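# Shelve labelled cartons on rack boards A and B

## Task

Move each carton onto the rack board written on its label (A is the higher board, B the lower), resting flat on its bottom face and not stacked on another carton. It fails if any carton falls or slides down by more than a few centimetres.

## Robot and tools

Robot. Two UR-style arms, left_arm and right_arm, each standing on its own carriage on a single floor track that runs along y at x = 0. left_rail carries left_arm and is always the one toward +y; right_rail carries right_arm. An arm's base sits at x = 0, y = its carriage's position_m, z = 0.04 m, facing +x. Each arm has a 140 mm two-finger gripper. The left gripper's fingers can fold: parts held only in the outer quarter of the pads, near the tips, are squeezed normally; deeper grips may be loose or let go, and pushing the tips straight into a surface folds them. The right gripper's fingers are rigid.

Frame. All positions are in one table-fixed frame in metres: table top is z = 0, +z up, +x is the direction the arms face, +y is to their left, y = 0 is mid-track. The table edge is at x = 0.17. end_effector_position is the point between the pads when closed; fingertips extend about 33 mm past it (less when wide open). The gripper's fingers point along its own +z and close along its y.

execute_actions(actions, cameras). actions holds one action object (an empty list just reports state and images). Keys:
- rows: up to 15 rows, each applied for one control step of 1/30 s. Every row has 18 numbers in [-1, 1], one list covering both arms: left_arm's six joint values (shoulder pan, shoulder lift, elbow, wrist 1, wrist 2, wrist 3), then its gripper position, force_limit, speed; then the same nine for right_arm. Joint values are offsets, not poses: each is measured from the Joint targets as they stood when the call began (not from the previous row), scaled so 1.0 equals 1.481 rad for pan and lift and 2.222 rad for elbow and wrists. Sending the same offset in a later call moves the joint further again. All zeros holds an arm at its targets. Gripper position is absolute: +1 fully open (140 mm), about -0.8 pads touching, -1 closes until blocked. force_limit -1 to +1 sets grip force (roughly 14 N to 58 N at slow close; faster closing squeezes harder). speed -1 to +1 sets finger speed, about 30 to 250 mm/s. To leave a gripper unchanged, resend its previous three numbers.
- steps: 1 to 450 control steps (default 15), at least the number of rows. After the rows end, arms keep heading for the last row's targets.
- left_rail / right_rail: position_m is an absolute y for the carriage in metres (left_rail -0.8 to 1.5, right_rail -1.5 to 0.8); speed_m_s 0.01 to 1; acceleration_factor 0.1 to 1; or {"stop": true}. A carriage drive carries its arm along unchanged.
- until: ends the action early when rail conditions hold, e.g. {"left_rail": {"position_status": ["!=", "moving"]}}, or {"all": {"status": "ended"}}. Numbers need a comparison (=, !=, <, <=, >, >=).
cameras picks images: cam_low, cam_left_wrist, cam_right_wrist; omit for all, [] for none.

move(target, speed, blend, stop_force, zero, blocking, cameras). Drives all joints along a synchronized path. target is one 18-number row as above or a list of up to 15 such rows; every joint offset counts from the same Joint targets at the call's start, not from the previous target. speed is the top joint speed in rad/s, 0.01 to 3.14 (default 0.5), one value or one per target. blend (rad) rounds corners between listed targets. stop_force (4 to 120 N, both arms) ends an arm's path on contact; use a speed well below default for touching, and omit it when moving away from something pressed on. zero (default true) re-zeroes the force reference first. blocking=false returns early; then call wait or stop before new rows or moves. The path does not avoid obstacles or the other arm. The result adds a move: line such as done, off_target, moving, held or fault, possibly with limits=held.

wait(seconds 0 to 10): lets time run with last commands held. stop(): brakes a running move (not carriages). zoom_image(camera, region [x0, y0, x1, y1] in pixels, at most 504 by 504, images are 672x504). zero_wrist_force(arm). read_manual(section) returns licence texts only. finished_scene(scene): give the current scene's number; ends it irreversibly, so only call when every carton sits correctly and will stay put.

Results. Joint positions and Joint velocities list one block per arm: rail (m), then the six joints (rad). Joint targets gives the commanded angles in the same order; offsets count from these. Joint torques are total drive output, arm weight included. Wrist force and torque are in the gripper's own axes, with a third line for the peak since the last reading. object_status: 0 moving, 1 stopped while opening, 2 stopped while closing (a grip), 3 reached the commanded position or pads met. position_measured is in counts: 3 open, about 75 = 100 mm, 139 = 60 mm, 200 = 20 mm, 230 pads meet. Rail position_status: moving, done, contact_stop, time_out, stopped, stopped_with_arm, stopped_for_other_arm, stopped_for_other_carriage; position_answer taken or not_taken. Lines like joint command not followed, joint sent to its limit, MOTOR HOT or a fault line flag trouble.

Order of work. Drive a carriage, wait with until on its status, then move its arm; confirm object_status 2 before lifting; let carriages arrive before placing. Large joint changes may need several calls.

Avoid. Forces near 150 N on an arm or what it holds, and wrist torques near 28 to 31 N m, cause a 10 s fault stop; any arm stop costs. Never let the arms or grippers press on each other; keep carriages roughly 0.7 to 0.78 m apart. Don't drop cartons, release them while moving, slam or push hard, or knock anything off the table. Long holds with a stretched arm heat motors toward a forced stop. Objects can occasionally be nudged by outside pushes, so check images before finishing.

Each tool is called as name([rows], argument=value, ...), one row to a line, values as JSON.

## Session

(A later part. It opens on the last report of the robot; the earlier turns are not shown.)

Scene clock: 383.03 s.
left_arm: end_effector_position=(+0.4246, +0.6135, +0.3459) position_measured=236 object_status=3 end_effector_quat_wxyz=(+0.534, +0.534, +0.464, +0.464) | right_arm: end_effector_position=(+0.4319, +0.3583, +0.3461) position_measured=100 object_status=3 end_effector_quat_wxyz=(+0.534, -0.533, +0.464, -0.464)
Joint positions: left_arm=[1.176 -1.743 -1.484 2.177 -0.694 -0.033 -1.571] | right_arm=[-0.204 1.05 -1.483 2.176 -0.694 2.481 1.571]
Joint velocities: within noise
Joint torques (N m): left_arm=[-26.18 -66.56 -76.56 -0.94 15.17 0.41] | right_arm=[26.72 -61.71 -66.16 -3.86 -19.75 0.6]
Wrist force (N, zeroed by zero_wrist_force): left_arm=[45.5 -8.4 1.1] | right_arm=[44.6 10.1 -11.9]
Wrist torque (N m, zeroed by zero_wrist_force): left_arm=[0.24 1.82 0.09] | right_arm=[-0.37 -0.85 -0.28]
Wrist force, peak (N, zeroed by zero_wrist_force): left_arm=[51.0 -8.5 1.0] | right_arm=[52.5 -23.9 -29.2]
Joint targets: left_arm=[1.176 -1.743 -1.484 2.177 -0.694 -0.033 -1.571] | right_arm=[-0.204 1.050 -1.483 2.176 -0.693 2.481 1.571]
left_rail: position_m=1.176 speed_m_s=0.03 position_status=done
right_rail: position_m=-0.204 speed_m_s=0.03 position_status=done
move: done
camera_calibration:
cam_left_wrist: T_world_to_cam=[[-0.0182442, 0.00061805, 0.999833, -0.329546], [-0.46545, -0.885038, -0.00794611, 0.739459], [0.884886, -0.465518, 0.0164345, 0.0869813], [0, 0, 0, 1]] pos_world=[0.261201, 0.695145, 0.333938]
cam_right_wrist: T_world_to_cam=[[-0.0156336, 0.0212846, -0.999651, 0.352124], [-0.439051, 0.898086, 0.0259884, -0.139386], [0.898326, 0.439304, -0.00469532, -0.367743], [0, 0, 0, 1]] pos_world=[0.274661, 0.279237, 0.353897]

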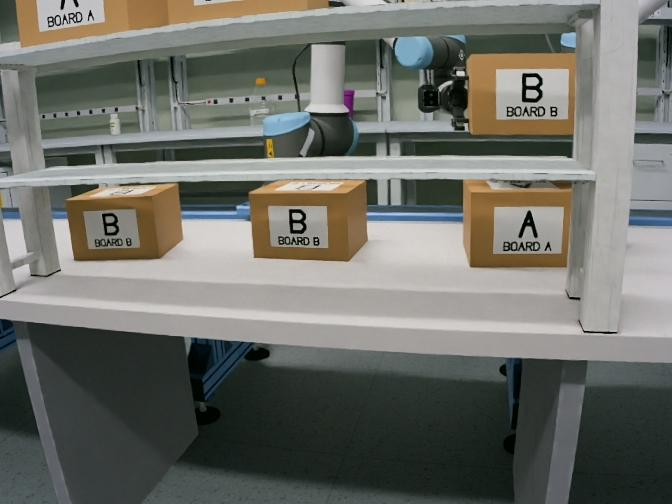

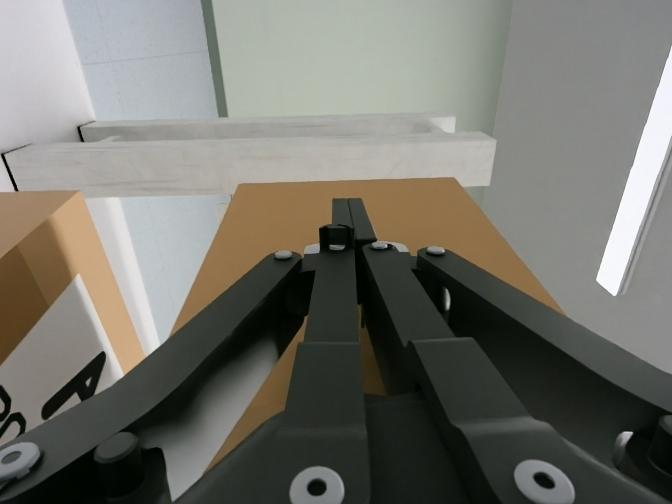

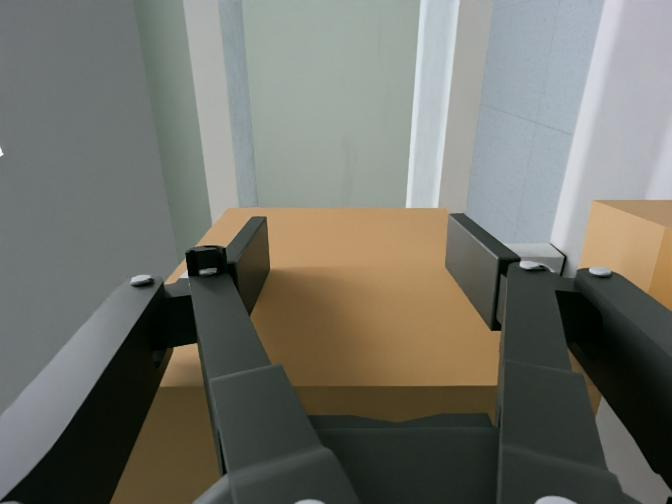

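move(target=[0,0.0090,0.0039,-0.0097,0,0,-1,1,1,0,0.0090,0.0039,-0.0097,0,0,0.23,1,1], speed=0.05, cameras=[])

execute_actions([
  {"left_rail":{"position_m":1.035,"speed_m_s":0.1},"right_rail":{"position_m":-0.345,"speed_m_s":0.1},"steps":200,"until":{"all":{"status":"ended"}}},
])

move([
  [0.0580,0.0104,-0.0073,0.0005,0.0387,0,-1,1,1,-0.0479,0.0111,-0.0079,0.0005,-0.0319,0,0.23,1,1],
  [0.1137,0.0230,-0.0171,0.0018,0.0758,0,-1,1,1,-0.0928,0.0244,-0.0181,0.0018,-0.0619,0,0.23,1,1],
  [0.1672,0.0380,-0.0290,0.0038,0.1115,0,-1,1,1,-0.1344,0.0399,-0.0306,0.0040,-0.0896,0,0.23,1,1],
  [0.2185,0.0551,-0.0433,0.0066,0.1457,0,-1,1,1,-0.1729,0.0576,-0.0453,0.0069,-0.1153,0,0.23,1,1],
  [0.2675,0.0745,-0.0599,0.0102,0.1783,0,-1,1,1,-0.2082,0.0774,-0.0623,0.0107,-0.1388,0,0.23,1,1],
  [0.3144,0.0961,-0.0787,0.0147,0.2096,0,-1,1,1,-0.2403,0.0995,-0.0816,0.0153,-0.1602,0,0.23,1,1],
  [0.3590,0.1200,-0.0998,0.0199,0.2393,0,-1,1,1,-0.2692,0.1236,-0.1030,0.0206,-0.1795,0,0.23,1,1],
  [0.4013,0.1461,-0.1233,0.0259,0.2675,0,-1,1,1,-0.2950,0.1500,-0.1268,0.0268,-0.1966,0,0.23,1,1],
], speed=0.12, blend=0.02)

move(target=[0,0.0246,0.0115,-0.0279,0,0,-1,1,1,0,0.0244,0.0115,-0.0277,0,0,0.23,1,1], speed=0.025, stop_force=7)

Scene clock: 404.67 s.
left_arm: end_effector_position=(+0.4246, +0.6136, +0.3358) position_measured=236 object_status=3 end_effector_quat_wxyz=(+0.534, +0.534, +0.464, +0.464) | right_arm: end_effector_position=(+0.4319, +0.3582, +0.3358) position_measured=100 object_status=3 end_effector_quat_wxyz=(+0.534, -0.534, +0.464, -0.464)
Joint positions: left_arm=[1.176 -1.743 -1.471 2.186 -0.715 -0.033 -1.571] | right_arm=[-0.204 1.05 -1.469 2.184 -0.715 2.481 1.571]
Joint velocities: within noise
Joint torques (N m): left_arm=[-25.42 -26.82 -53.67 -8.68 15.17 0.33] | right_arm=[21.25 -36.07 -47.18 -14.82 -13.59 0.52]
Wrist force (N, zeroed by zero_wrist_force): left_arm=[43.7 -9.7 0.1] | right_arm=[42.8 10.1 -11.1]
Wrist torque (N m, zeroed by zero_wrist_force): left_arm=[0.32 1.58 0.10] | right_arm=[-0.19 -0.66 -0.03]
Wrist force, peak (N, zeroed by zero_wrist_force): left_arm=[46.0 -7.9 1.1] | right_arm=[44.9 11.1 -12.1]
Joint targets: left_arm=[1.176 -1.743 -1.471 2.186 -0.715 -0.033 -1.571] | right_arm=[-0.204 1.050 -1.469 2.184 -0.715 2.481 1.571]
left_rail: position_m=1.176 speed_m_s=0.03 position_status=done
right_rail: position_m=-0.204 speed_m_s=0.03 position_status=done
move: done
No camera images: "cameras" was empty.

Scene clock: 406.63 s.
left_arm: end_effector_position=(+0.4246, +0.4727, +0.3357) position_measured=236 object_status=3 end_effector_quat_wxyz=(+0.533, +0.534, +0.464, +0.464) end_effector_velocity=(+0.000, -0.001, +0.000) end_effector_angular_velocity=(-0.001, +0.000, +0.000) | right_arm: end_effector_position=(+0.4319, +0.2173, +0.3357) position_measured=100 object_status=3 end_effector_quat_wxyz=(+0.534, -0.534, +0.464, -0.464) end_effector_velocity=(+0.000, -0.001, +0.001) end_effector_angular_velocity=(+0.001, -0.001, +0.000)
Joint positions: left_arm=[1.035 -1.743 -1.471 2.186 -0.715 -0.033 -1.571] | right_arm=[-0.345 1.05 -1.469 2.184 -0.715 2.481 1.571]
Joint velocities: left_arm=[-0.001 0 0.001 0 -0.001 0.001 0] | right_arm=[-0.001 0 -0.001 0 0 0 0]
Joint torques (N m): left_arm=[-25.37 -29.58 -64.69 -7.92 15.13 0.65] | right_arm=[16.67 -42.78 -60.35 -7.63 -10.29 0.34]
Wrist force (N, zeroed by zero_wrist_force): left_arm=[44.3 -10.0 0.5] | right_arm=[43.8 10.1 -11.3]
Wrist torque (N m, zeroed by zero_wrist_force): left_arm=[0.23 1.74 0.10] | right_arm=[-0.24 -0.68 -0.06]
Wrist force, peak (N, zeroed by zero_wrist_force): left_arm=[45.7 -8.8 0.7] | right_arm=[45.3 10.3 -11.8]
Joint targets: left_arm=[1.035 -1.743 -1.471 2.186 -0.715 -0.033 -1.571] | right_arm=[-0.345 1.050 -1.469 2.184 -0.715 2.481 1.571]
Tool commands: left_gripper/position=-1.0 left_gripper/force_limit=+1.0 left_gripper/speed=+1.0 right_gripper/position=+0.23 right_gripper/force_limit=+1.0 right_gripper/speed=+1.0
left_rail: position_m=1.035 speed_m_s=0.10 position_status=done
right_rail: position_m=-0.345 speed_m_s=0.10 position_status=done
camera_calibration:
cam_left_wrist: T_world_to_cam=[[-0.0183044, 0.0000825375, 0.999832, -0.318947], [-0.465439, -0.88504, -0.00844796, 0.614925], [0.884891, -0.465516, 0.0162386, 0.0216654], [0, 0, 0, 1]] pos_world=[0.261201, 0.554345, 0.323737]
cam_right_wrist: T_world_to_cam=[[-0.0158634, 0.0208408, -0.999657, 0.344953], [-0.439044, 0.898098, 0.0256906, -0.0123891], [0.898326, 0.439301, -0.00509687, -0.30571], [0, 0, 0, 1]] pos_world=[0.27466, 0.138236, 0.343595]

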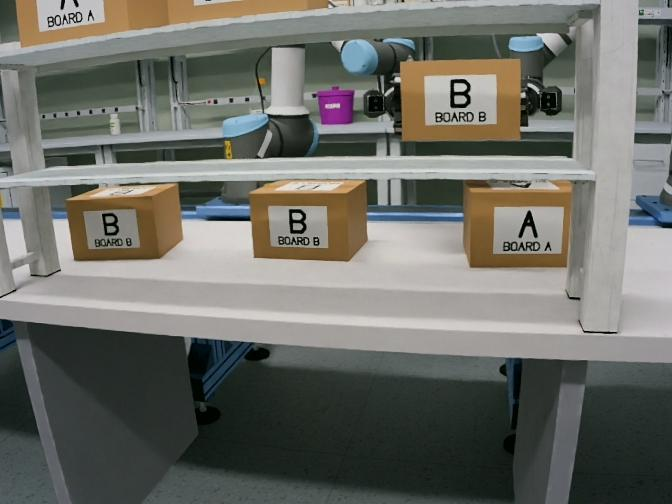

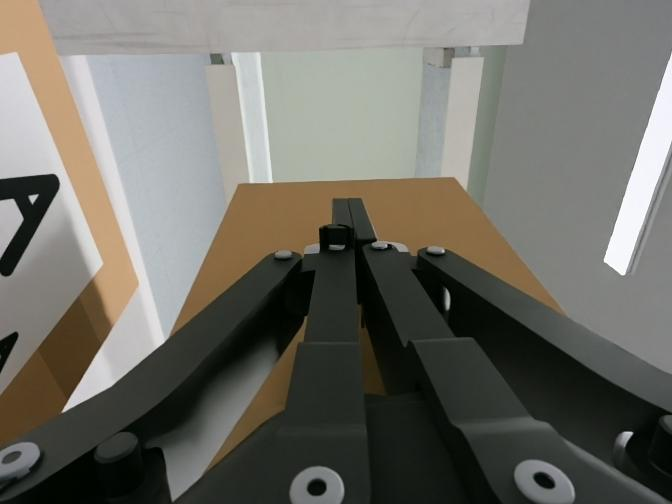

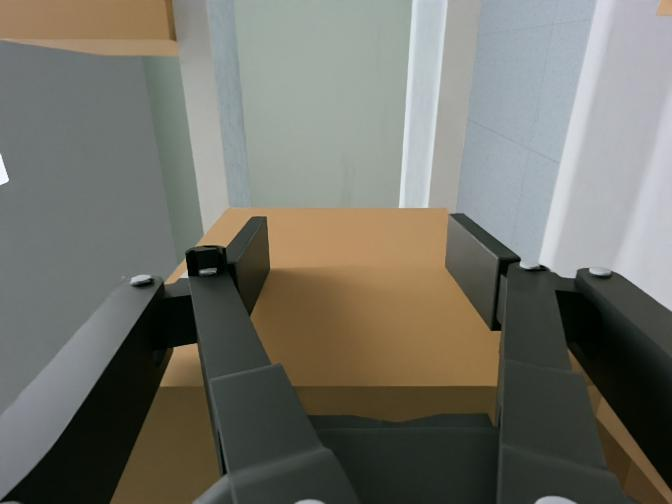

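Scene clock: 412.03 s.
left_arm: end_effector_position=(+0.7596, +0.4728, +0.3338) position_measured=236 object_status=3 end_effector_quat_wxyz=(+0.533, +0.534, +0.464, +0.464) | right_arm: end_effector_position=(+0.7670, +0.2175, +0.3334) position_measured=100 object_status=3 end_effector_quat_wxyz=(+0.534, -0.533, +0.464, -0.464)
Joint positions: left_arm=[1.035 -1.148 -1.255 1.912 -0.658 0.562 -1.571] | right_arm=[-0.345 0.613 -1.247 1.903 -0.655 2.044 1.571]
Joint velocities: within noise
Joint torques (N m): left_arm=[-22.43 -51.81 -71.82 -2.24 23.51 0.48] | right_arm=[11.94 -62.92 -64.7 -4.62 -19.66 0.68]
Wrist force (N, zeroed by zero_wrist_force): left_arm=[42.9 -5.7 2.2] | right_arm=[41.2 11.3 -11.7]
Wrist torque (N m, zeroed by zero_wrist_force): left_arm=[0.31 1.62 0.07] | right_arm=[-0.45 -1.22 -0.73]
Wrist force, peak (N, zeroed by zero_wrist_force): left_arm=[55.2 -10.2 0.9] | right_arm=[54.3 9.6 -13.6]
Joint targets: left_arm=[1.035 -1.148 -1.254 1.912 -0.658 0.562 -1.571] | right_arm=[-0.345 0.613 -1.247 1.902 -0.655 2.044 1.571]
left_rail: position_m=1.035 speed_m_s=0.10 position_status=done
right_rail: position_m=-0.345 speed_m_s=0.10 position_status=done
move: done
camera_calibration:
cam_left_wrist: T_world_to_cam=[[-0.0182545, 0.000170378, 0.999833, -0.310992], [-0.4654, -0.885061, -0.00834623, 0.770922], [0.884912, -0.465474, 0.0162356, -0.274819], [0, 0, 0, 1]] pos_world=[0.596301, 0.554445, 0.321837]
cam_right_wrist: T_world_to_cam=[[-0.0158594, 0.0208456, -0.999657, 0.347962], [-0.438843, 0.898196, 0.025692, 0.134479], [0.898424, 0.4391, -0.00509688, -0.606871], [0, 0, 0, 1]] pos_world=[0.609761, 0.138435, 0.341295]

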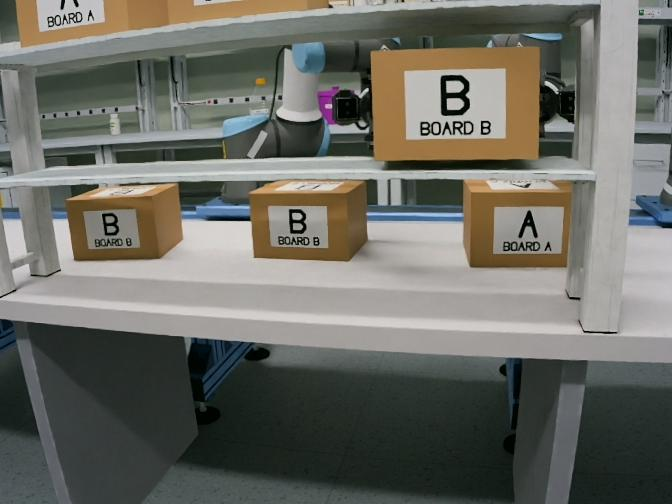

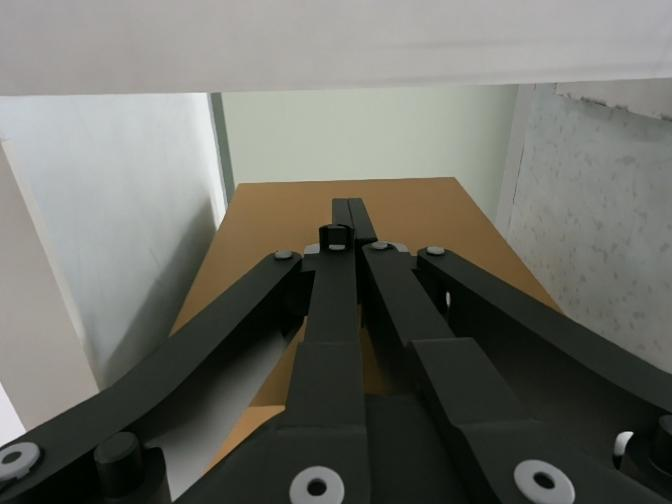

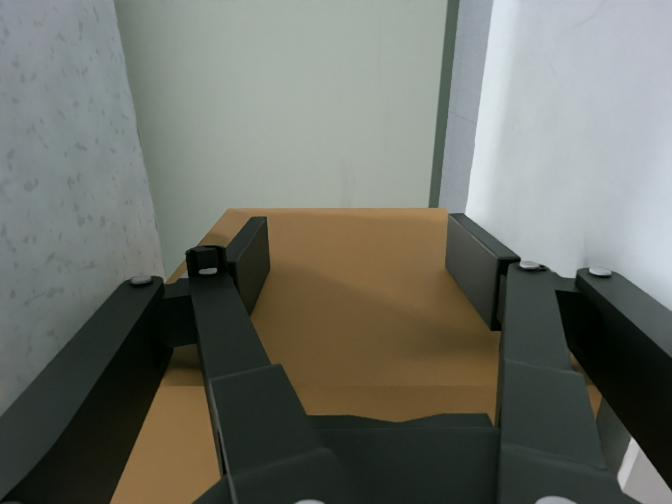

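Scene clock: 414.53 s.
left_arm: end_effector_position=(+0.7596, +0.4731, +0.3174) position_measured=236 object_status=3 end_effector_quat_wxyz=(+0.533, +0.534, +0.464, +0.464) | right_arm: end_effector_position=(+0.7669, +0.2174, +0.3205) position_measured=100 object_status=3 end_effector_quat_wxyz=(+0.534, -0.533, +0.464, -0.464)
Joint positions: left_arm=[1.035 -1.148 -1.237 1.924 -0.687 0.562 -1.571] | right_arm=[-0.345 0.613 -1.234 1.912 -0.678 2.044 1.571]
Joint velocities: within noise
Joint torques (N m): left_arm=[-24.12 -93.51 -67.44 -1.9 20.88 0.18] | right_arm=[13.02 -86.14 -58.87 -4.42 -16.78 0.83]
Wrist force (N, zeroed by zero_wrist_force): left_arm=[39.3 -3.0 3.9] | right_arm=[38.0 7.1 -9.9]
Wrist torque (N m, zeroed by zero_wrist_force): left_arm=[0.28 1.54 0.03] | right_arm=[-0.43 -1.43 -1.11]
Wrist force, peak (N, zeroed by zero_wrist_force): left_arm=[42.8 -6.5 2.2] | right_arm=[41.5 11.9 -11.9]
Joint targets: left_arm=[1.035 -1.148 -1.237 1.924 -0.687 0.562 -1.571] | right_arm=[-0.345 0.613 -1.234 1.912 -0.678 2.044 1.571]
left_rail: position_m=1.035 speed_m_s=0.10 position_status=done
right_rail: position_m=-0.345 speed_m_s=0.10 position_status=done
move: contact (left_arm, right_arm); left_arm: the wrist 1 is farthest, 0.033 rad from its target; right_arm: the wrist 1 is farthest, 0.038 rad from its target
camera_calibration:
cam_left_wrist: T_world_to_cam=[[-0.0183426, 0.000217606, 0.999832, -0.29457], [-0.465399, -0.885062, -0.00834543, 0.771092], [0.884911, -0.465474, 0.0163356, -0.274308], [0, 0, 0, 1]] pos_world=[0.596201, 0.554845, 0.305437]
cam_right_wrist: T_world_to_cam=[[-0.0158594, 0.0208456, -0.999657, 0.335067], [-0.438843, 0.898196, 0.025692, 0.134856], [0.898424, 0.4391, -0.00509688, -0.606803], [0, 0, 0, 1]] pos_world=[0.609661, 0.138335, 0.328395]

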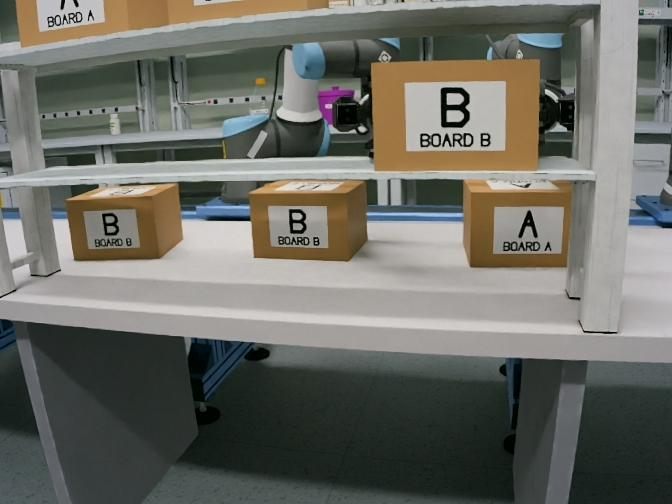

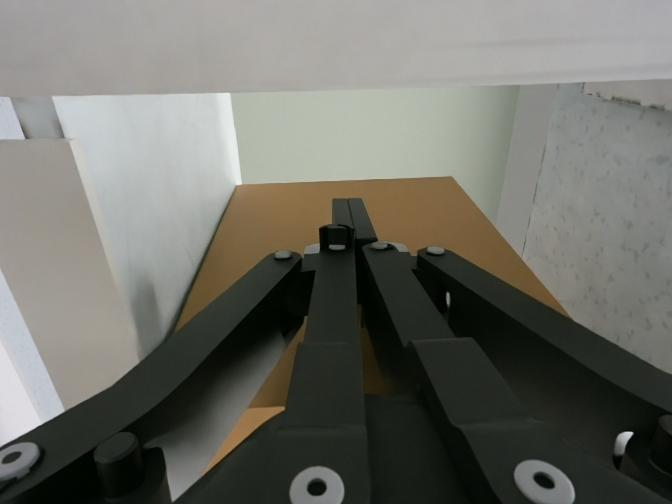

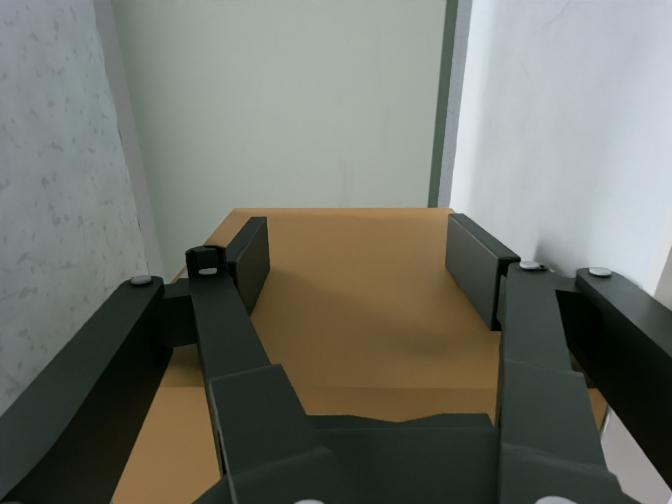

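move(target=[0,0.003,0.0014,-0.0034,0,0,-1,1,1,0,0.004,0.0018,-0.0045,0,0,0.23,1,1], speed=0.02, stop_force=9, cameras=[])

execute_actions([
  {"left_rail":{"position_m":1.06,"speed_m_s":0.04},"right_rail":{"position_m":-0.37,"speed_m_s":0.04},"steps":150,"until":{"all":{"status":"ended"}}},
], cameras=["cam_left_wrist","cam_low"])

Scene clock: 422.30 s.
left_arm: end_effector_position=(+0.7596, +0.4731, +0.3169) position_measured=236 object_status=3 end_effector_quat_wxyz=(+0.534, +0.533, +0.464, +0.464) | right_arm: end_effector_position=(+0.7670, +0.2174, +0.3202) position_measured=100 object_status=3 end_effector_quat_wxyz=(+0.534, -0.533, +0.464, -0.464)
Joint positions: left_arm=[1.035 -1.148 -1.237 1.925 -0.688 0.562 -1.571] | right_arm=[-0.345 0.613 -1.233 1.912 -0.679 2.044 1.571]
Joint velocities: within noise
Joint torques (N m): left_arm=[-27.31 -85.72 -64.46 -1.25 20.58 1.02] | right_arm=[13.75 -82.65 -54.56 -2.83 -13.02 0.73]
Wrist force (N, zeroed by zero_wrist_force): left_arm=[42.4 2.9 4.9] | right_arm=[39.1 1.5 -7.8]
Wrist torque (N m, zeroed by zero_wrist_force): left_arm=[0.11 1.64 -0.06] | right_arm=[-0.43 -1.71 -1.48]
Wrist force, peak (N, zeroed by zero_wrist_force): left_arm=[43.4 8.6 1.0] | right_arm=[42.3 -8.5 -15.6]
Joint targets: left_arm=[1.035 -1.148 -1.237 1.925 -0.688 0.562 -1.571] | right_arm=[-0.345 0.613 -1.233 1.912 -0.679 2.044 1.571]
left_rail: position_m=1.035 speed_m_s=0.10 position_status=done
right_rail: position_m=-0.345 speed_m_s=0.10 position_status=done
move: contact (left_arm, right_arm)
No camera images: "cameras" was empty.

Scene clock: 423.30 s.
left_arm: end_effector_position=(+0.7596, +0.4981, +0.3169) position_measured=236 object_status=3 end_effector_quat_wxyz=(+0.534, +0.533, +0.464, +0.464) | right_arm: end_effector_position=(+0.7669, +0.1924, +0.3202) position_measured=100 object_status=3 end_effector_quat_wxyz=(+0.534, -0.533, +0.464, -0.464)
Joint positions: left_arm=[1.06 -1.148 -1.237 1.925 -0.688 0.562 -1.571] | right_arm=[-0.37 0.613 -1.233 1.912 -0.679 2.044 1.571]
Joint velocities: within noise
Joint torques (N m): left_arm=[8.41 -88.29 -29.78 -2.25 -1.76 0.46] | right_arm=[-1.12 -74.63 -27.85 -3.68 3.06 0.71]
Wrist force (N, zeroed by zero_wrist_force): left_arm=[0.3 0.8 0.2] | right_arm=[2.0 -3.5 1.0]
Wrist torque (N m, zeroed by zero_wrist_force): left_arm=[0.17 -0.04 0.01] | right_arm=[-0.75 -0.51 0.03]
Wrist force, peak (N, zeroed by zero_wrist_force): left_arm=[41.8 2.4 4.8] | right_arm=[39.2 2.2 -8.0]
Joint targets: left_arm=[1.060 -1.148 -1.237 1.925 -0.688 0.562 -1.571] | right_arm=[-0.370 0.613 -1.233 1.912 -0.679 2.044 1.571]
Tool commands: left_gripper/position=-1.0 left_gripper/force_limit=+1.0 left_gripper/speed=+1.0 right_gripper/position=+0.23 right_gripper/force_limit=+1.0 right_gripper/speed=+1.0
left_rail: position_m=1.060 speed_m_s=0.04 position_status=done
right_rail: position_m=-0.370 speed_m_s=0.04 position_status=done
camera_calibration:
cam_left_wrist: T_world_to_cam=[[-0.018556, 0.000671095, 0.999828, -0.294011], [-0.465445, -0.88504, -0.00804427, 0.793048], [0.884882, -0.465514, 0.0167352, -0.262788], [0, 0, 0, 1]] pos_world=[0.596201, 0.579745, 0.304738]
Images, in order (width x height): cam_low 672x504, cam_left_wrist 672x504.

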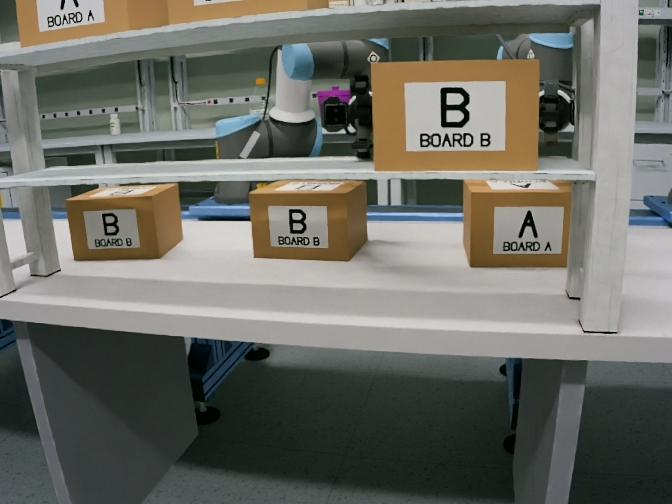

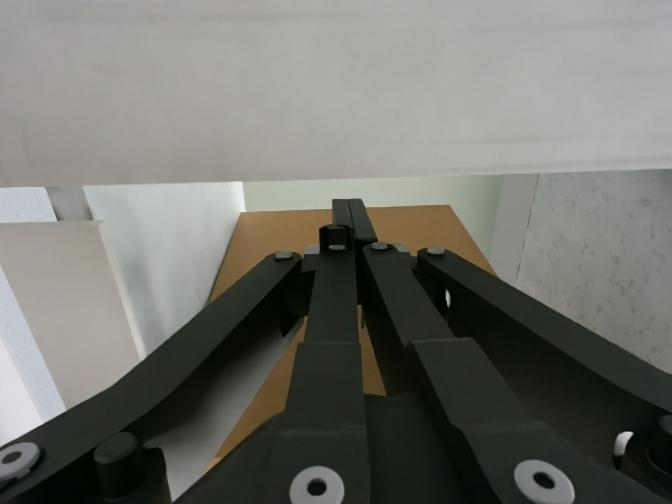

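move([
  [-0.1833,-0.1117,0.0705,0.0040,-0.1221,0,-1,1,1,0.1220,-0.1107,0.0733,0.0005,0.0813,0,0.23,1,1],
  [-0.4018,-0.2761,0.0285,0.1555,-0.2678,0,-1,1,1,0.2949,-0.2772,0.0333,0.1514,0.1965,0,0.23,1,1],
], speed=0.4, cameras=["cam_low"])

execute_actions([
  {"left_rail":{"position_m":0.73,"speed_m_s":0.4},"right_rail":{"position_m":-0.775,"speed_m_s":0.4},"steps":250,"until":{"all":{"status":"ended"}}},
], cameras=[])

move([
  [0,0.1707,0.1073,-0.2211,0,0,-1,1,1,0,0.1702,0.1071,-0.2205,0,0,0.23,1,1],
  [0,0.3986,0.1343,-0.3999,0,0,-1,1,1,0,0.3976,0.1340,-0.3990,0,0,0.23,1,1],
], speed=0.4)

zero_wrist_force(arm="left_arm")

zero_wrist_force(arm="right_arm")

Scene clock: 443.53 s.
left_arm: end_effector_position=(+0.4243, +0.4974, +0.5199) position_measured=236 object_status=3 end_effector_quat_wxyz=(+0.534, +0.534, +0.464, +0.464) | right_arm: end_effector_position=(+0.4321, +0.1923, +0.5201) position_measured=100 object_status=3 end_effector_quat_wxyz=(+0.534, -0.533, +0.464, -0.464)
Joint positions: left_arm=[1.06 -1.743 -1.645 1.988 -0.343 -0.033 -1.571] | right_arm=[-0.37 1.05 -1.644 1.986 -0.343 2.481 1.571]
Joint velocities: within noise
Joint torques (N m): left_arm=[-15.72 -60.98 -56.93 3.01 -2.61 0.35] | right_arm=[13.82 -54.71 -48.81 1.59 3.78 0.78]
Wrist force (N, zeroed by zero_wrist_force): left_arm=[0.0 -0.2 0.1] | right_arm=[2.3 -3.2 0.1]
Wrist torque (N m, zeroed by zero_wrist_force): left_arm=[-0.03 0.00 -0.02] | right_arm=[-0.70 -0.51 0.04]
Wrist force, peak (N, zeroed by zero_wrist_force): left_arm=[1.8 0.0 3.0] | right_arm=[2.7 -5.5 -1.9]
Joint targets: left_arm=[1.060 -1.743 -1.646 1.988 -0.343 -0.033 -1.571] | right_arm=[-0.370 1.050 -1.644 1.986 -0.343 2.481 1.571]
left_rail: position_m=1.060 speed_m_s=0.04 position_status=done
right_rail: position_m=-0.370 speed_m_s=0.04 position_status=done
move: done
Images, in order (width x height): cam_low 672x504.

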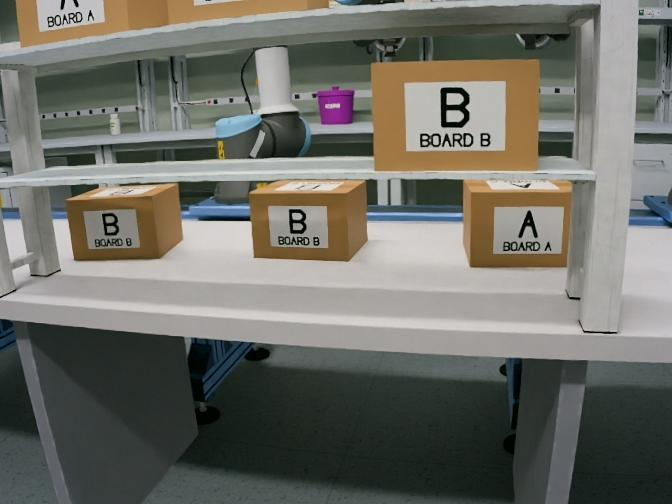

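Scene clock: 446.00 s.
left_arm: end_effector_position=(+0.4242, +0.1674, +0.5200) position_measured=236 object_status=3 end_effector_quat_wxyz=(+0.534, +0.533, +0.464, +0.464) | right_arm: end_effector_position=(+0.4320, -0.2127, +0.5202) position_measured=100 object_status=3 end_effector_quat_wxyz=(+0.534, -0.533, +0.464, -0.464) end_effector_velocity=(-0.002, +0.000, +0.001) end_effector_angular_velocity=(+0.001, -0.001, +0.003)
Joint positions: left_arm=[0.73 -1.743 -1.646 1.988 -0.343 -0.033 -1.571] | right_arm=[-0.775 1.05 -1.644 1.986 -0.343 2.481 1.571]
Joint velocities: left_arm=[within noise] | right_arm=[-0.001 0.003 -0.001 0 -0.001 0 -0.001]
Joint torques (N m): left_arm=[-5.96 -48.06 -49.88 1.77 -2.14 0.81] | right_arm=[6.87 -32.25 -40.58 0.52 2.48 0.67]
Wrist force (N, zeroed by zero_wrist_force): left_arm=[0.0 0.0 0.1] | right_arm=[2.3 -2.9 0.1]
Wrist torque (N m, zeroed by zero_wrist_force): left_arm=[0.03 -0.02 -0.02] | right_arm=[-0.65 -0.50 0.04]
Wrist force, peak (N, zeroed by zero_wrist_force): left_arm=[1.7 0.2 -0.1] | right_arm=[3.2 -3.5 0.3]
Joint targets: left_arm=[0.730 -1.743 -1.646 1.988 -0.343 -0.033 -1.571] | right_arm=[-0.775 1.050 -1.644 1.986 -0.343 2.481 1.571]
Tool commands: left_gripper/position=-1.0 left_gripper/force_limit=+1.0 left_gripper/speed=+1.0 right_gripper/position=+0.23 right_gripper/force_limit=+1.0 right_gripper/speed=+1.0
left_rail: position_m=0.730 speed_m_s=0.40 position_status=done
right_rail: position_m=-0.775 speed_m_s=0.40 position_status=done
No camera images: "cameras" was empty.

Scene clock: 448.90 s.
left_arm: end_effector_position=(+0.4242, +0.1675, +0.0951) position_measured=236 object_status=3 end_effector_quat_wxyz=(+0.534, +0.534, +0.464, +0.464) | right_arm: end_effector_position=(+0.4321, -0.2126, +0.0955) position_measured=100 object_status=3 end_effector_quat_wxyz=(+0.534, -0.533, +0.464, -0.464)
Joint positions: left_arm=[0.73 -1.743 -1.055 2.286 -1.231 -0.033 -1.571] | right_arm=[-0.775 1.05 -1.055 2.284 -1.229 2.481 1.571]
Joint velocities: within noise
Joint torques (N m): left_arm=[12.4 -45.37 -5.33 -2.24 -1.4 0.68] | right_arm=[0.92 -48.54 -6.96 -5.26 0.41 0.55]
Wrist force (N, zeroed by zero_wrist_force): left_arm=[0.3 0.4 0.0] | right_arm=[1.5 -3.0 0.3]
Wrist torque (N m, zeroed by zero_wrist_force): left_arm=[0.08 -0.05 0.00] | right_arm=[-0.64 -0.35 0.00]
Wrist force, peak (N, zeroed by zero_wrist_force): left_arm=[0.3 2.5 0.1] | right_arm=[2.6 -5.4 -0.2]
Joint targets: left_arm=[0.730 -1.743 -1.055 2.286 -1.231 -0.033 -1.571] | right_arm=[-0.775 1.050 -1.055 2.284 -1.229 2.481 1.571]
left_rail: position_m=0.730 speed_m_s=0.40 position_status=done
right_rail: position_m=-0.775 speed_m_s=0.40 position_status=done
move: done
camera_calibration:
cam_left_wrist: T_world_to_cam=[[-0.018243, 0.000619393, 0.999833, -0.0784187], [-0.465528, -0.884997, -0.00794581, 0.342697], [0.884845, -0.465596, 0.0164334, -0.116174], [0, 0, 0, 1]] pos_world=[0.2609, 0.249245, 0.0830377]
cam_right_wrist: T_world_to_cam=[[-0.0156809, 0.0211525, -0.999653, 0.11374], [-0.439049, 0.89809, 0.0258905, 0.379943], [0.898326, 0.439303, -0.00479583, -0.11829], [0, 0, 0, 1]] pos_world=[0.274861, -0.291663, 0.103296]

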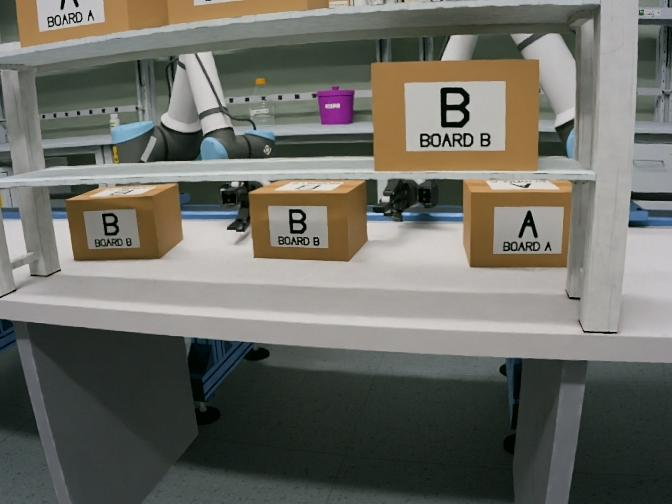

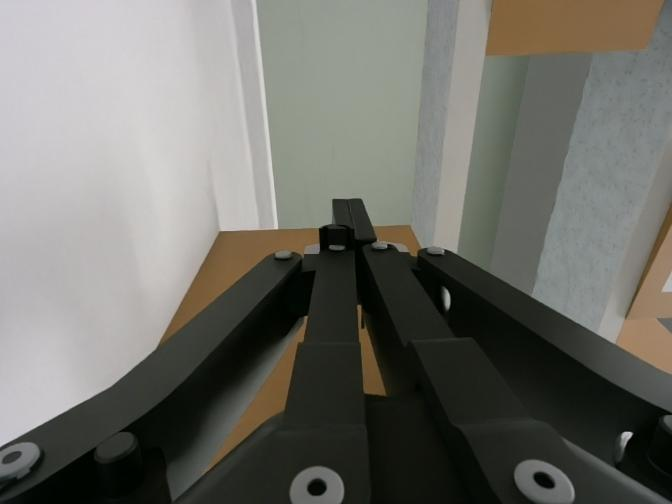

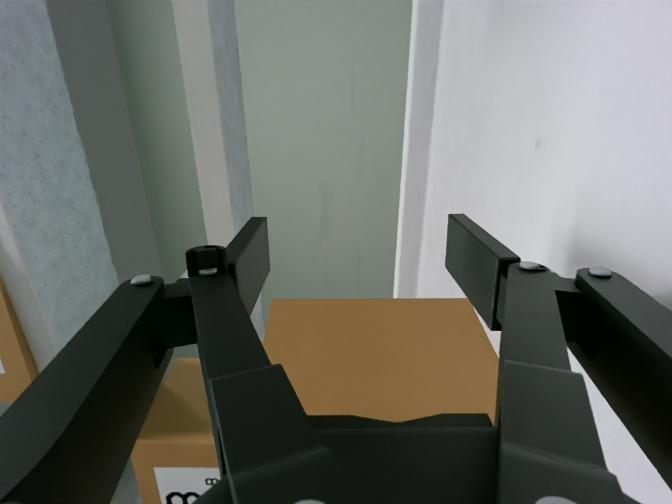

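Wrist force sensor zeroed.

Wrist force sensor zeroed.

execute_actions([
  {"left_rail":{"position_m":0.695,"speed_m_s":0.05},"right_rail":{"position_m":-0.72,"speed_m_s":0.05},"steps":150,"until":{"all":{"status":"ended"}}},
], cameras=["cam_left_wrist","cam_right_wrist"])

execute_actions([
  {"left_rail":{"position_m":0.685,"speed_m_s":0.03},"right_rail":{"position_m":-0.712,"speed_m_s":0.03},"steps":150,"until":{"all":{"status":"ended"}}},
], cameras=["cam_left_wrist","cam_right_wrist"])

Scene clock: 456.20 s.
left_arm: end_effector_position=(+0.4242, +0.1325, +0.0950) position_measured=236 object_status=3 end_effector_quat_wxyz=(+0.534, +0.534, +0.464, +0.464) | right_arm: end_effector_position=(+0.4321, -0.1576, +0.0954) position_measured=100 object_status=3 end_effector_quat_wxyz=(+0.534, -0.533, +0.464, -0.464)
Joint positions: left_arm=[0.695 -1.743 -1.055 2.286 -1.231 -0.033 -1.571] | right_arm=[-0.72 1.05 -1.055 2.284 -1.229 2.481 1.571]
Joint velocities: within noise
Joint torques (N m): left_arm=[10.12 -47.75 -11.28 -0.74 -0.19 0.6] | right_arm=[-6.24 -51.71 -14.41 -3.91 -2.24 0.76]
Wrist force (N, zeroed by zero_wrist_force): left_arm=[0.9 -0.2 -1.1] | right_arm=[0.0 0.0 0.1]
Wrist torque (N m, zeroed by zero_wrist_force): left_arm=[-0.05 0.13 0.00] | right_arm=[-0.01 0.01 0.00]
Wrist force, peak (N, zeroed by zero_wrist_force): left_arm=[1.3 0.2 -1.2] | right_arm=[-0.8 -0.2 0.1]
Joint targets: left_arm=[0.695 -1.743 -1.055 2.286 -1.231 -0.033 -1.571] | right_arm=[-0.720 1.050 -1.055 2.284 -1.229 2.481 1.571]
Tool commands: left_gripper/position=-1.0 left_gripper/force_limit=+1.0 left_gripper/speed=+1.0 right_gripper/position=+0.23 right_gripper/force_limit=+1.0 right_gripper/speed=+1.0
left_rail: position_m=0.695 speed_m_s=0.05 position_status=done
right_rail: position_m=-0.720 speed_m_s=0.05 position_status=done
camera_calibration:
cam_left_wrist: T_world_to_cam=[[-0.0182903, 0.000531307, 0.999833, -0.0782655], [-0.465526, -0.884998, -0.00804572, 0.311729], [0.884845, -0.465595, 0.0164342, -0.132468], [0, 0, 0, 1]] pos_world=[0.2609, 0.214245, 0.0829375]
cam_right_wrist: T_world_to_cam=[[-0.0157709, 0.021109, -0.999653, 0.112489], [-0.439047, 0.898091, 0.025891, 0.330506], [0.898326, 0.439303, -0.00489582, -0.142352], [0, 0, 0, 1]] pos_world=[0.27476, -0.236663, 0.103196]
Images, in order (width x height): cam_left_wrist 672x504, cam_right_wrist 672x504.

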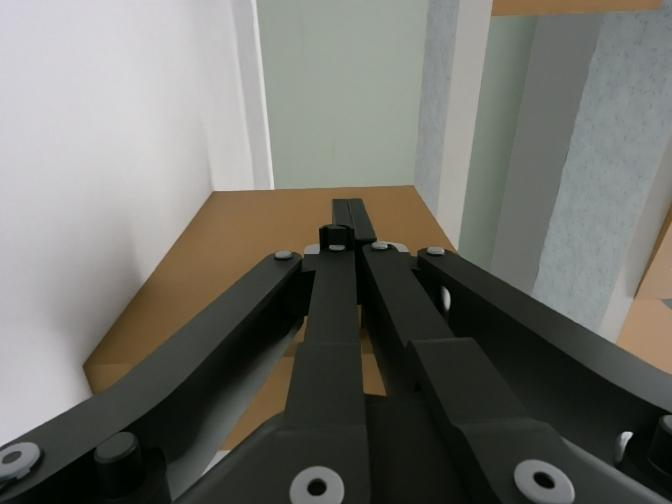

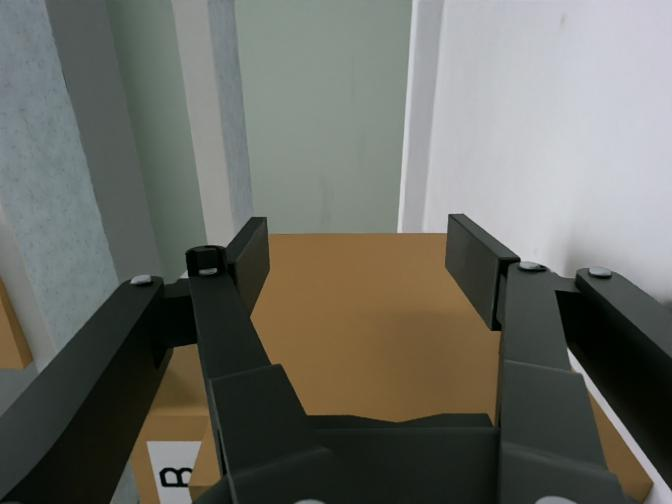

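Scene clock: 456.87 s.
left_arm: end_effector_position=(+0.4242, +0.1225, +0.0950) position_measured=236 object_status=3 end_effector_quat_wxyz=(+0.534, +0.534, +0.464, +0.464) | right_arm: end_effector_position=(+0.4321, -0.1495, +0.0954) position_measured=100 object_status=3 end_effector_quat_wxyz=(+0.534, -0.533, +0.464, -0.464)
Joint positions: left_arm=[0.685 -1.743 -1.055 2.286 -1.231 -0.033 -1.571] | right_arm=[-0.712 1.05 -1.055 2.284 -1.229 2.481 1.571]
Joint velocities: within noise
Joint torques (N m): left_arm=[5.35 -47.84 -14.99 -0.78 0.42 0.8] | right_arm=[-9.91 -51.28 -15.14 -3.67 -2.37 0.25]
Wrist force (N, zeroed by zero_wrist_force): left_arm=[6.2 -0.2 -1.2] | right_arm=[-0.1 -0.2 0.2]
Wrist torque (N m, zeroed by zero_wrist_force): left_arm=[-0.05 0.24 -0.02] | right_arm=[-0.04 0.03 0.00]
Wrist force, peak (N, zeroed by zero_wrist_force): left_arm=[8.5 0.0 -2.6] | right_arm=[0.8 -0.1 -0.2]
Joint targets: left_arm=[0.685 -1.743 -1.055 2.286 -1.231 -0.033 -1.571] | right_arm=[-0.712 1.050 -1.055 2.284 -1.229 2.481 1.571]
Tool commands: left_gripper/position=-1.0 left_gripper/force_limit=+1.0 left_gripper/speed=+1.0 right_gripper/position=+0.23 right_gripper/force_limit=+1.0 right_gripper/speed=+1.0
left_rail: position_m=0.685 speed_m_s=0.03 position_status=done
right_rail: position_m=-0.712 speed_m_s=0.03 position_status=done
camera_calibration:
cam_left_wrist: T_world_to_cam=[[-0.0182903, 0.000531307, 0.999833, -0.0782602], [-0.465526, -0.884998, -0.00804572, 0.302879], [0.884845, -0.465595, 0.0164342, -0.137124], [0, 0, 0, 1]] pos_world=[0.2609, 0.204245, 0.0829375]
cam_right_wrist: T_world_to_cam=[[-0.0157709, 0.021109, -0.999653, 0.11232], [-0.439047, 0.898091, 0.025891, 0.323321], [0.898326, 0.439303, -0.00489582, -0.145867], [0, 0, 0, 1]] pos_world=[0.27476, -0.228663, 0.103196]
Images, in order (width x height): cam_left_wrist 672x504, cam_right_wrist 672x504.

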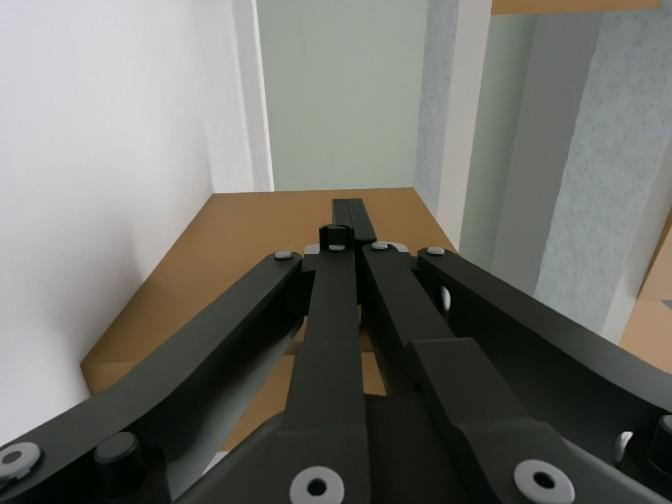

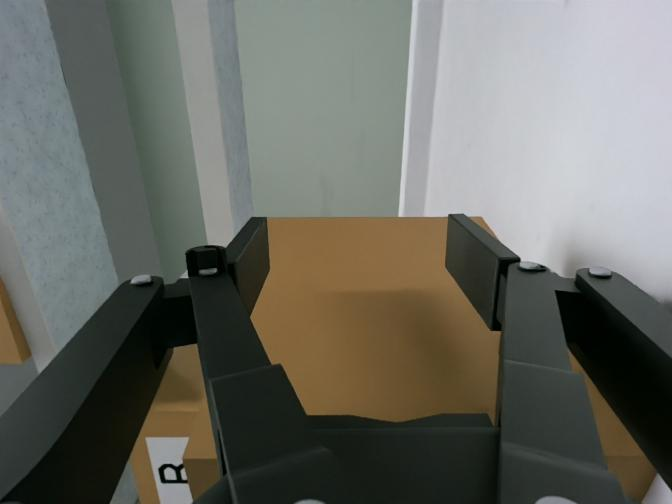

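execute_actions([
  {"right_rail":{"position_m":-0.706,"speed_m_s":0.03},"steps":150,"until":{"all":{"status":"ended"}}},
], cameras=[])

execute_actions([
  {"right_rail":{"position_m":-0.702,"speed_m_s":0.03},"steps":150,"until":{"all":{"status":"ended"}}},
], cameras=["cam_right_wrist"])

Scene clock: 463.83 s.
left_arm: end_effector_position=(+0.4242, +0.1225, +0.0950) position_measured=236 object_status=3 end_effector_quat_wxyz=(+0.534, +0.534, +0.464, +0.464) | right_arm: end_effector_position=(+0.4321, -0.1436, +0.0954) position_measured=100 object_status=3 end_effector_quat_wxyz=(+0.534, -0.533, +0.464, -0.464)
Joint positions: left_arm=[0.685 -1.743 -1.055 2.286 -1.231 -0.033 -1.571] | right_arm=[-0.706 1.05 -1.055 2.284 -1.229 2.481 1.571]
Joint velocities: within noise
Joint torques (N m): left_arm=[-13.33 -60 -30.25 0.84 4.9 0.7] | right_arm=[-11.14 -57.91 -21.23 -2.16 -2.16 0.3]
Wrist force (N, zeroed by zero_wrist_force): left_arm=[6.2 0.6 -0.6] | right_arm=[0.1 -0.1 0.3]
Wrist torque (N m, zeroed by zero_wrist_force): left_arm=[-0.03 0.18 -0.01] | right_arm=[0.00 -0.01 0.00]
Wrist force, peak (N, zeroed by zero_wrist_force): left_arm=[6.6 0.7 -1.1] | right_arm=[1.3 0.1 -0.1]
Joint targets: left_arm=[0.685 -1.743 -1.055 2.286 -1.231 -0.033 -1.571] | right_arm=[-0.706 1.050 -1.055 2.284 -1.229 2.481 1.571]
Tool commands: left_gripper/position=-1.0 left_gripper/force_limit=+1.0 left_gripper/speed=+1.0 right_gripper/position=+0.23 right_gripper/force_limit=+1.0 right_gripper/speed=+1.0
left_rail: position_m=0.685 speed_m_s=0.03 position_status=done
right_rail: position_m=-0.706 speed_m_s=0.03 position_status=done
No camera images: "cameras" was empty.

Scene clock: 464.30 s.
left_arm: end_effector_position=(+0.4242, +0.1225, +0.0950) position_measured=236 object_status=3 end_effector_quat_wxyz=(+0.534, +0.534, +0.464, +0.464) | right_arm: end_effector_position=(+0.4321, -0.1395, +0.0954) position_measured=100 object_status=3 end_effector_quat_wxyz=(+0.534, -0.533, +0.464, -0.464)
Joint positions: left_arm=[0.685 -1.743 -1.055 2.286 -1.231 -0.033 -1.571] | right_arm=[-0.702 1.05 -1.055 2.284 -1.229 2.481 1.571]
Joint velocities: within noise
Joint torques (N m): left_arm=[-13.83 -60.85 -29.75 0.66 5.11 1.16] | right_arm=[-11.02 -58.43 -20.98 -1.95 -2.35 0.47]
Wrist force (N, zeroed by zero_wrist_force): left_arm=[5.9 0.5 -0.8] | right_arm=[0.0 -0.2 0.2]
Wrist torque (N m, zeroed by zero_wrist_force): left_arm=[-0.06 0.26 -0.01] | right_arm=[-0.03 -0.01 0.00]
Wrist force, peak (N, zeroed by zero_wrist_force): left_arm=[6.1 0.5 -0.7] | right_arm=[-0.8 0.0 0.1]
Joint targets: left_arm=[0.685 -1.743 -1.055 2.286 -1.231 -0.033 -1.571] | right_arm=[-0.702 1.050 -1.055 2.284 -1.229 2.481 1.571]
Tool commands: left_gripper/position=-1.0 left_gripper/force_limit=+1.0 left_gripper/speed=+1.0 right_gripper/position=+0.23 right_gripper/force_limit=+1.0 right_gripper/speed=+1.0
left_rail: position_m=0.685 speed_m_s=0.03 position_status=done
right_rail: position_m=-0.702 speed_m_s=0.03 position_status=done
camera_calibration:
cam_right_wrist: T_world_to_cam=[[-0.0157709, 0.021109, -0.999653, 0.112107], [-0.439047, 0.898091, 0.025891, 0.314251], [0.898326, 0.439303, -0.00489582, -0.150304], [0, 0, 0, 1]] pos_world=[0.27476, -0.218563, 0.103196]
Images, in order (width x height): cam_right_wrist 672x504.

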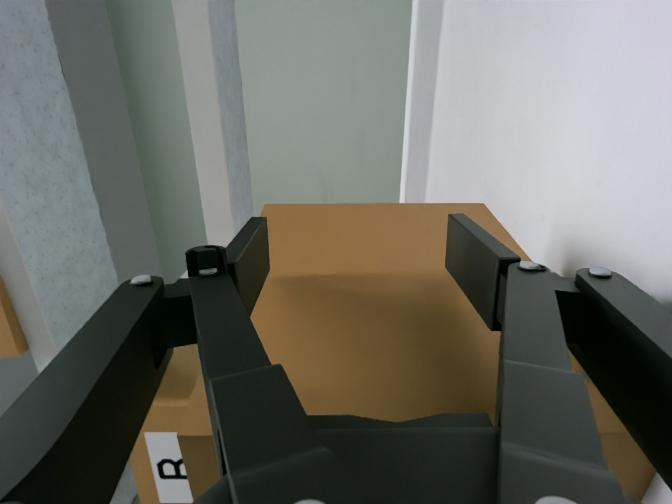

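execute_actions([
  {"right_rail":{"position_m":-0.698,"speed_m_s":0.03},"steps":150,"until":{"all":{"status":"ended"}}},
], cameras=[])

execute_actions([
  {"right_rail":{"position_m":-0.6955,"speed_m_s":0.03},"left_rail":{"position_m":0.683,"speed_m_s":0.03},"steps":150,"until":{"all":{"status":"ended"}}},
], cameras=[])

Scene clock: 469.10 s.
left_arm: end_effector_position=(+0.4242, +0.1225, +0.0950) position_measured=236 object_status=3 end_effector_quat_wxyz=(+0.534, +0.534, +0.464, +0.464) | right_arm: end_effector_position=(+0.4321, -0.1356, +0.0954) position_measured=100 object_status=3 end_effector_quat_wxyz=(+0.534, -0.533, +0.464, -0.464)
Joint positions: left_arm=[0.685 -1.743 -1.055 2.286 -1.231 -0.033 -1.571] | right_arm=[-0.698 1.05 -1.055 2.284 -1.229 2.481 1.571]
Joint velocities: within noise
Joint torques (N m): left_arm=[-18.47 -70.69 -26.73 1.34 3.6 0.62] | right_arm=[-11.7 -63.66 -19.74 -0.49 -2.27 0.38]
Wrist force (N, zeroed by zero_wrist_force): left_arm=[5.7 -0.2 -0.8] | right_arm=[1.5 0.2 -0.7]
Wrist torque (N m, zeroed by zero_wrist_force): left_arm=[-0.02 0.26 -0.01] | right_arm=[0.05 0.03 0.07]
Wrist force, peak (N, zeroed by zero_wrist_force): left_arm=[6.3 0.3 -0.6] | right_arm=[1.5 -0.3 -0.7]
Joint targets: left_arm=[0.685 -1.743 -1.055 2.286 -1.231 -0.033 -1.571] | right_arm=[-0.698 1.050 -1.055 2.284 -1.229 2.481 1.571]
Tool commands: left_gripper/position=-1.0 left_gripper/force_limit=+1.0 left_gripper/speed=+1.0 right_gripper/position=+0.23 right_gripper/force_limit=+1.0 right_gripper/speed=+1.0
left_rail: position_m=0.685 speed_m_s=0.03 position_status=done
right_rail: position_m=-0.698 speed_m_s=0.03 position_status=done
No camera images: "cameras" was empty.

Scene clock: 469.60 s.
left_arm: end_effector_position=(+0.4242, +0.1206, +0.0950) position_measured=236 object_status=3 end_effector_quat_wxyz=(+0.534, +0.534, +0.464, +0.464) | right_arm: end_effector_position=(+0.4321, -0.1330, +0.0954) position_measured=100 object_status=3 end_effector_quat_wxyz=(+0.534, -0.533, +0.464, -0.464)
Joint positions: left_arm=[0.683 -1.743 -1.055 2.286 -1.231 -0.033 -1.571] | right_arm=[-0.695 1.05 -1.055 2.284 -1.229 2.481 1.571]
Joint velocities: within noise
Joint torques (N m): left_arm=[-17.72 -73.22 -26.21 1.36 3.89 0.82] | right_arm=[-13.21 -64.45 -19.61 -0.33 -2.43 0.33]
Wrist force (N, zeroed by zero_wrist_force): left_arm=[8.6 0.8 -1.5] | right_arm=[1.4 -0.2 -0.3]
Wrist torque (N m, zeroed by zero_wrist_force): left_arm=[-0.06 0.34 -0.03] | right_arm=[-0.04 0.03 0.06]
Wrist force, peak (N, zeroed by zero_wrist_force): left_arm=[10.2 0.4 -2.4] | right_arm=[2.1 0.0 -1.4]
Joint targets: left_arm=[0.683 -1.743 -1.055 2.286 -1.231 -0.033 -1.571] | right_arm=[-0.696 1.050 -1.055 2.284 -1.229 2.481 1.571]
Tool commands: left_gripper/position=-1.0 left_gripper/force_limit=+1.0 left_gripper/speed=+1.0 right_gripper/position=+0.23 right_gripper/force_limit=+1.0 right_gripper/speed=+1.0
left_rail: position_m=0.683 speed_m_s=0.03 position_status=done
right_rail: position_m=-0.695 position_m_goal=-0.696 speed_m_s=0.03 position_status=done
No camera images: "cameras" was empty.

execute_actions([
  {"right_rail":{"position_m":-0.692,"speed_m_s":0.03},"left_rail":{"position_m":0.680,"speed_m_s":0.03},"steps":150,"until":{"all":{"status":"ended"}}},
], cameras=["cam_right_wrist"])

Scene clock: 473.73 s.
left_arm: end_effector_position=(+0.4242, +0.1176, +0.0950) position_measured=236 object_status=3 end_effector_quat_wxyz=(+0.534, +0.534, +0.464, +0.464) | right_arm: end_effector_position=(+0.4321, -0.1297, +0.0954) position_measured=100 object_status=3 end_effector_quat_wxyz=(+0.534, -0.533, +0.464, -0.464)
Joint positions: left_arm=[0.68 -1.743 -1.055 2.286 -1.231 -0.033 -1.571] | right_arm=[-0.692 1.05 -1.055 2.284 -1.229 2.481 1.571]
Joint velocities: within noise
Joint torques (N m): left_arm=[-16.22 -82.89 -22.5 0.2 5.2 0.67] | right_arm=[5.96 -71.62 -25.78 -0.57 -5.48 0.08]
Wrist force (N, zeroed by zero_wrist_force): left_arm=[21.8 2.4 -6.4] | right_arm=[34.1 -3.7 -7.5]
Wrist torque (N m, zeroed by zero_wrist_force): left_arm=[-0.10 0.83 -0.06] | right_arm=[0.53 0.60 0.90]
Wrist force, peak (N, zeroed by zero_wrist_force): left_arm=[22.4 3.0 -6.2] | right_arm=[34.1 -3.7 -7.5]
Joint targets: left_arm=[0.680 -1.743 -1.055 2.286 -1.231 -0.033 -1.571] | right_arm=[-0.692 1.050 -1.055 2.284 -1.229 2.481 1.571]
Tool commands: left_gripper/position=-1.0 left_gripper/force_limit=+1.0 left_gripper/speed=+1.0 right_gripper/position=+0.23 right_gripper/force_limit=+1.0 right_gripper/speed=+1.0
left_rail: position_m=0.680 speed_m_s=0.03 position_status=done
right_rail: position_m=-0.692 speed_m_s=0.03 position_status=done
camera_calibration:
cam_right_wrist: T_world_to_cam=[[-0.0157683, 0.0211097, -0.999653, 0.111901], [-0.438966, 0.89813, 0.02589, 0.30548], [0.898365, 0.439222, -0.0048956, -0.154726], [0, 0, 0, 1]] pos_world=[0.274861, -0.208764, 0.103196]
Images, in order (width x height): cam_right_wrist 672x504.

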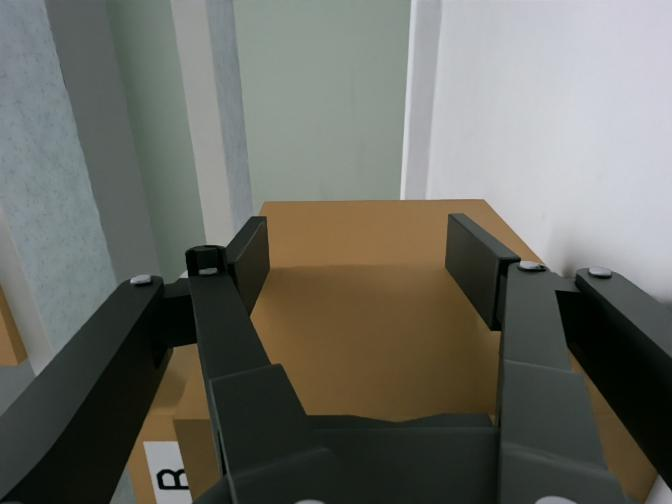

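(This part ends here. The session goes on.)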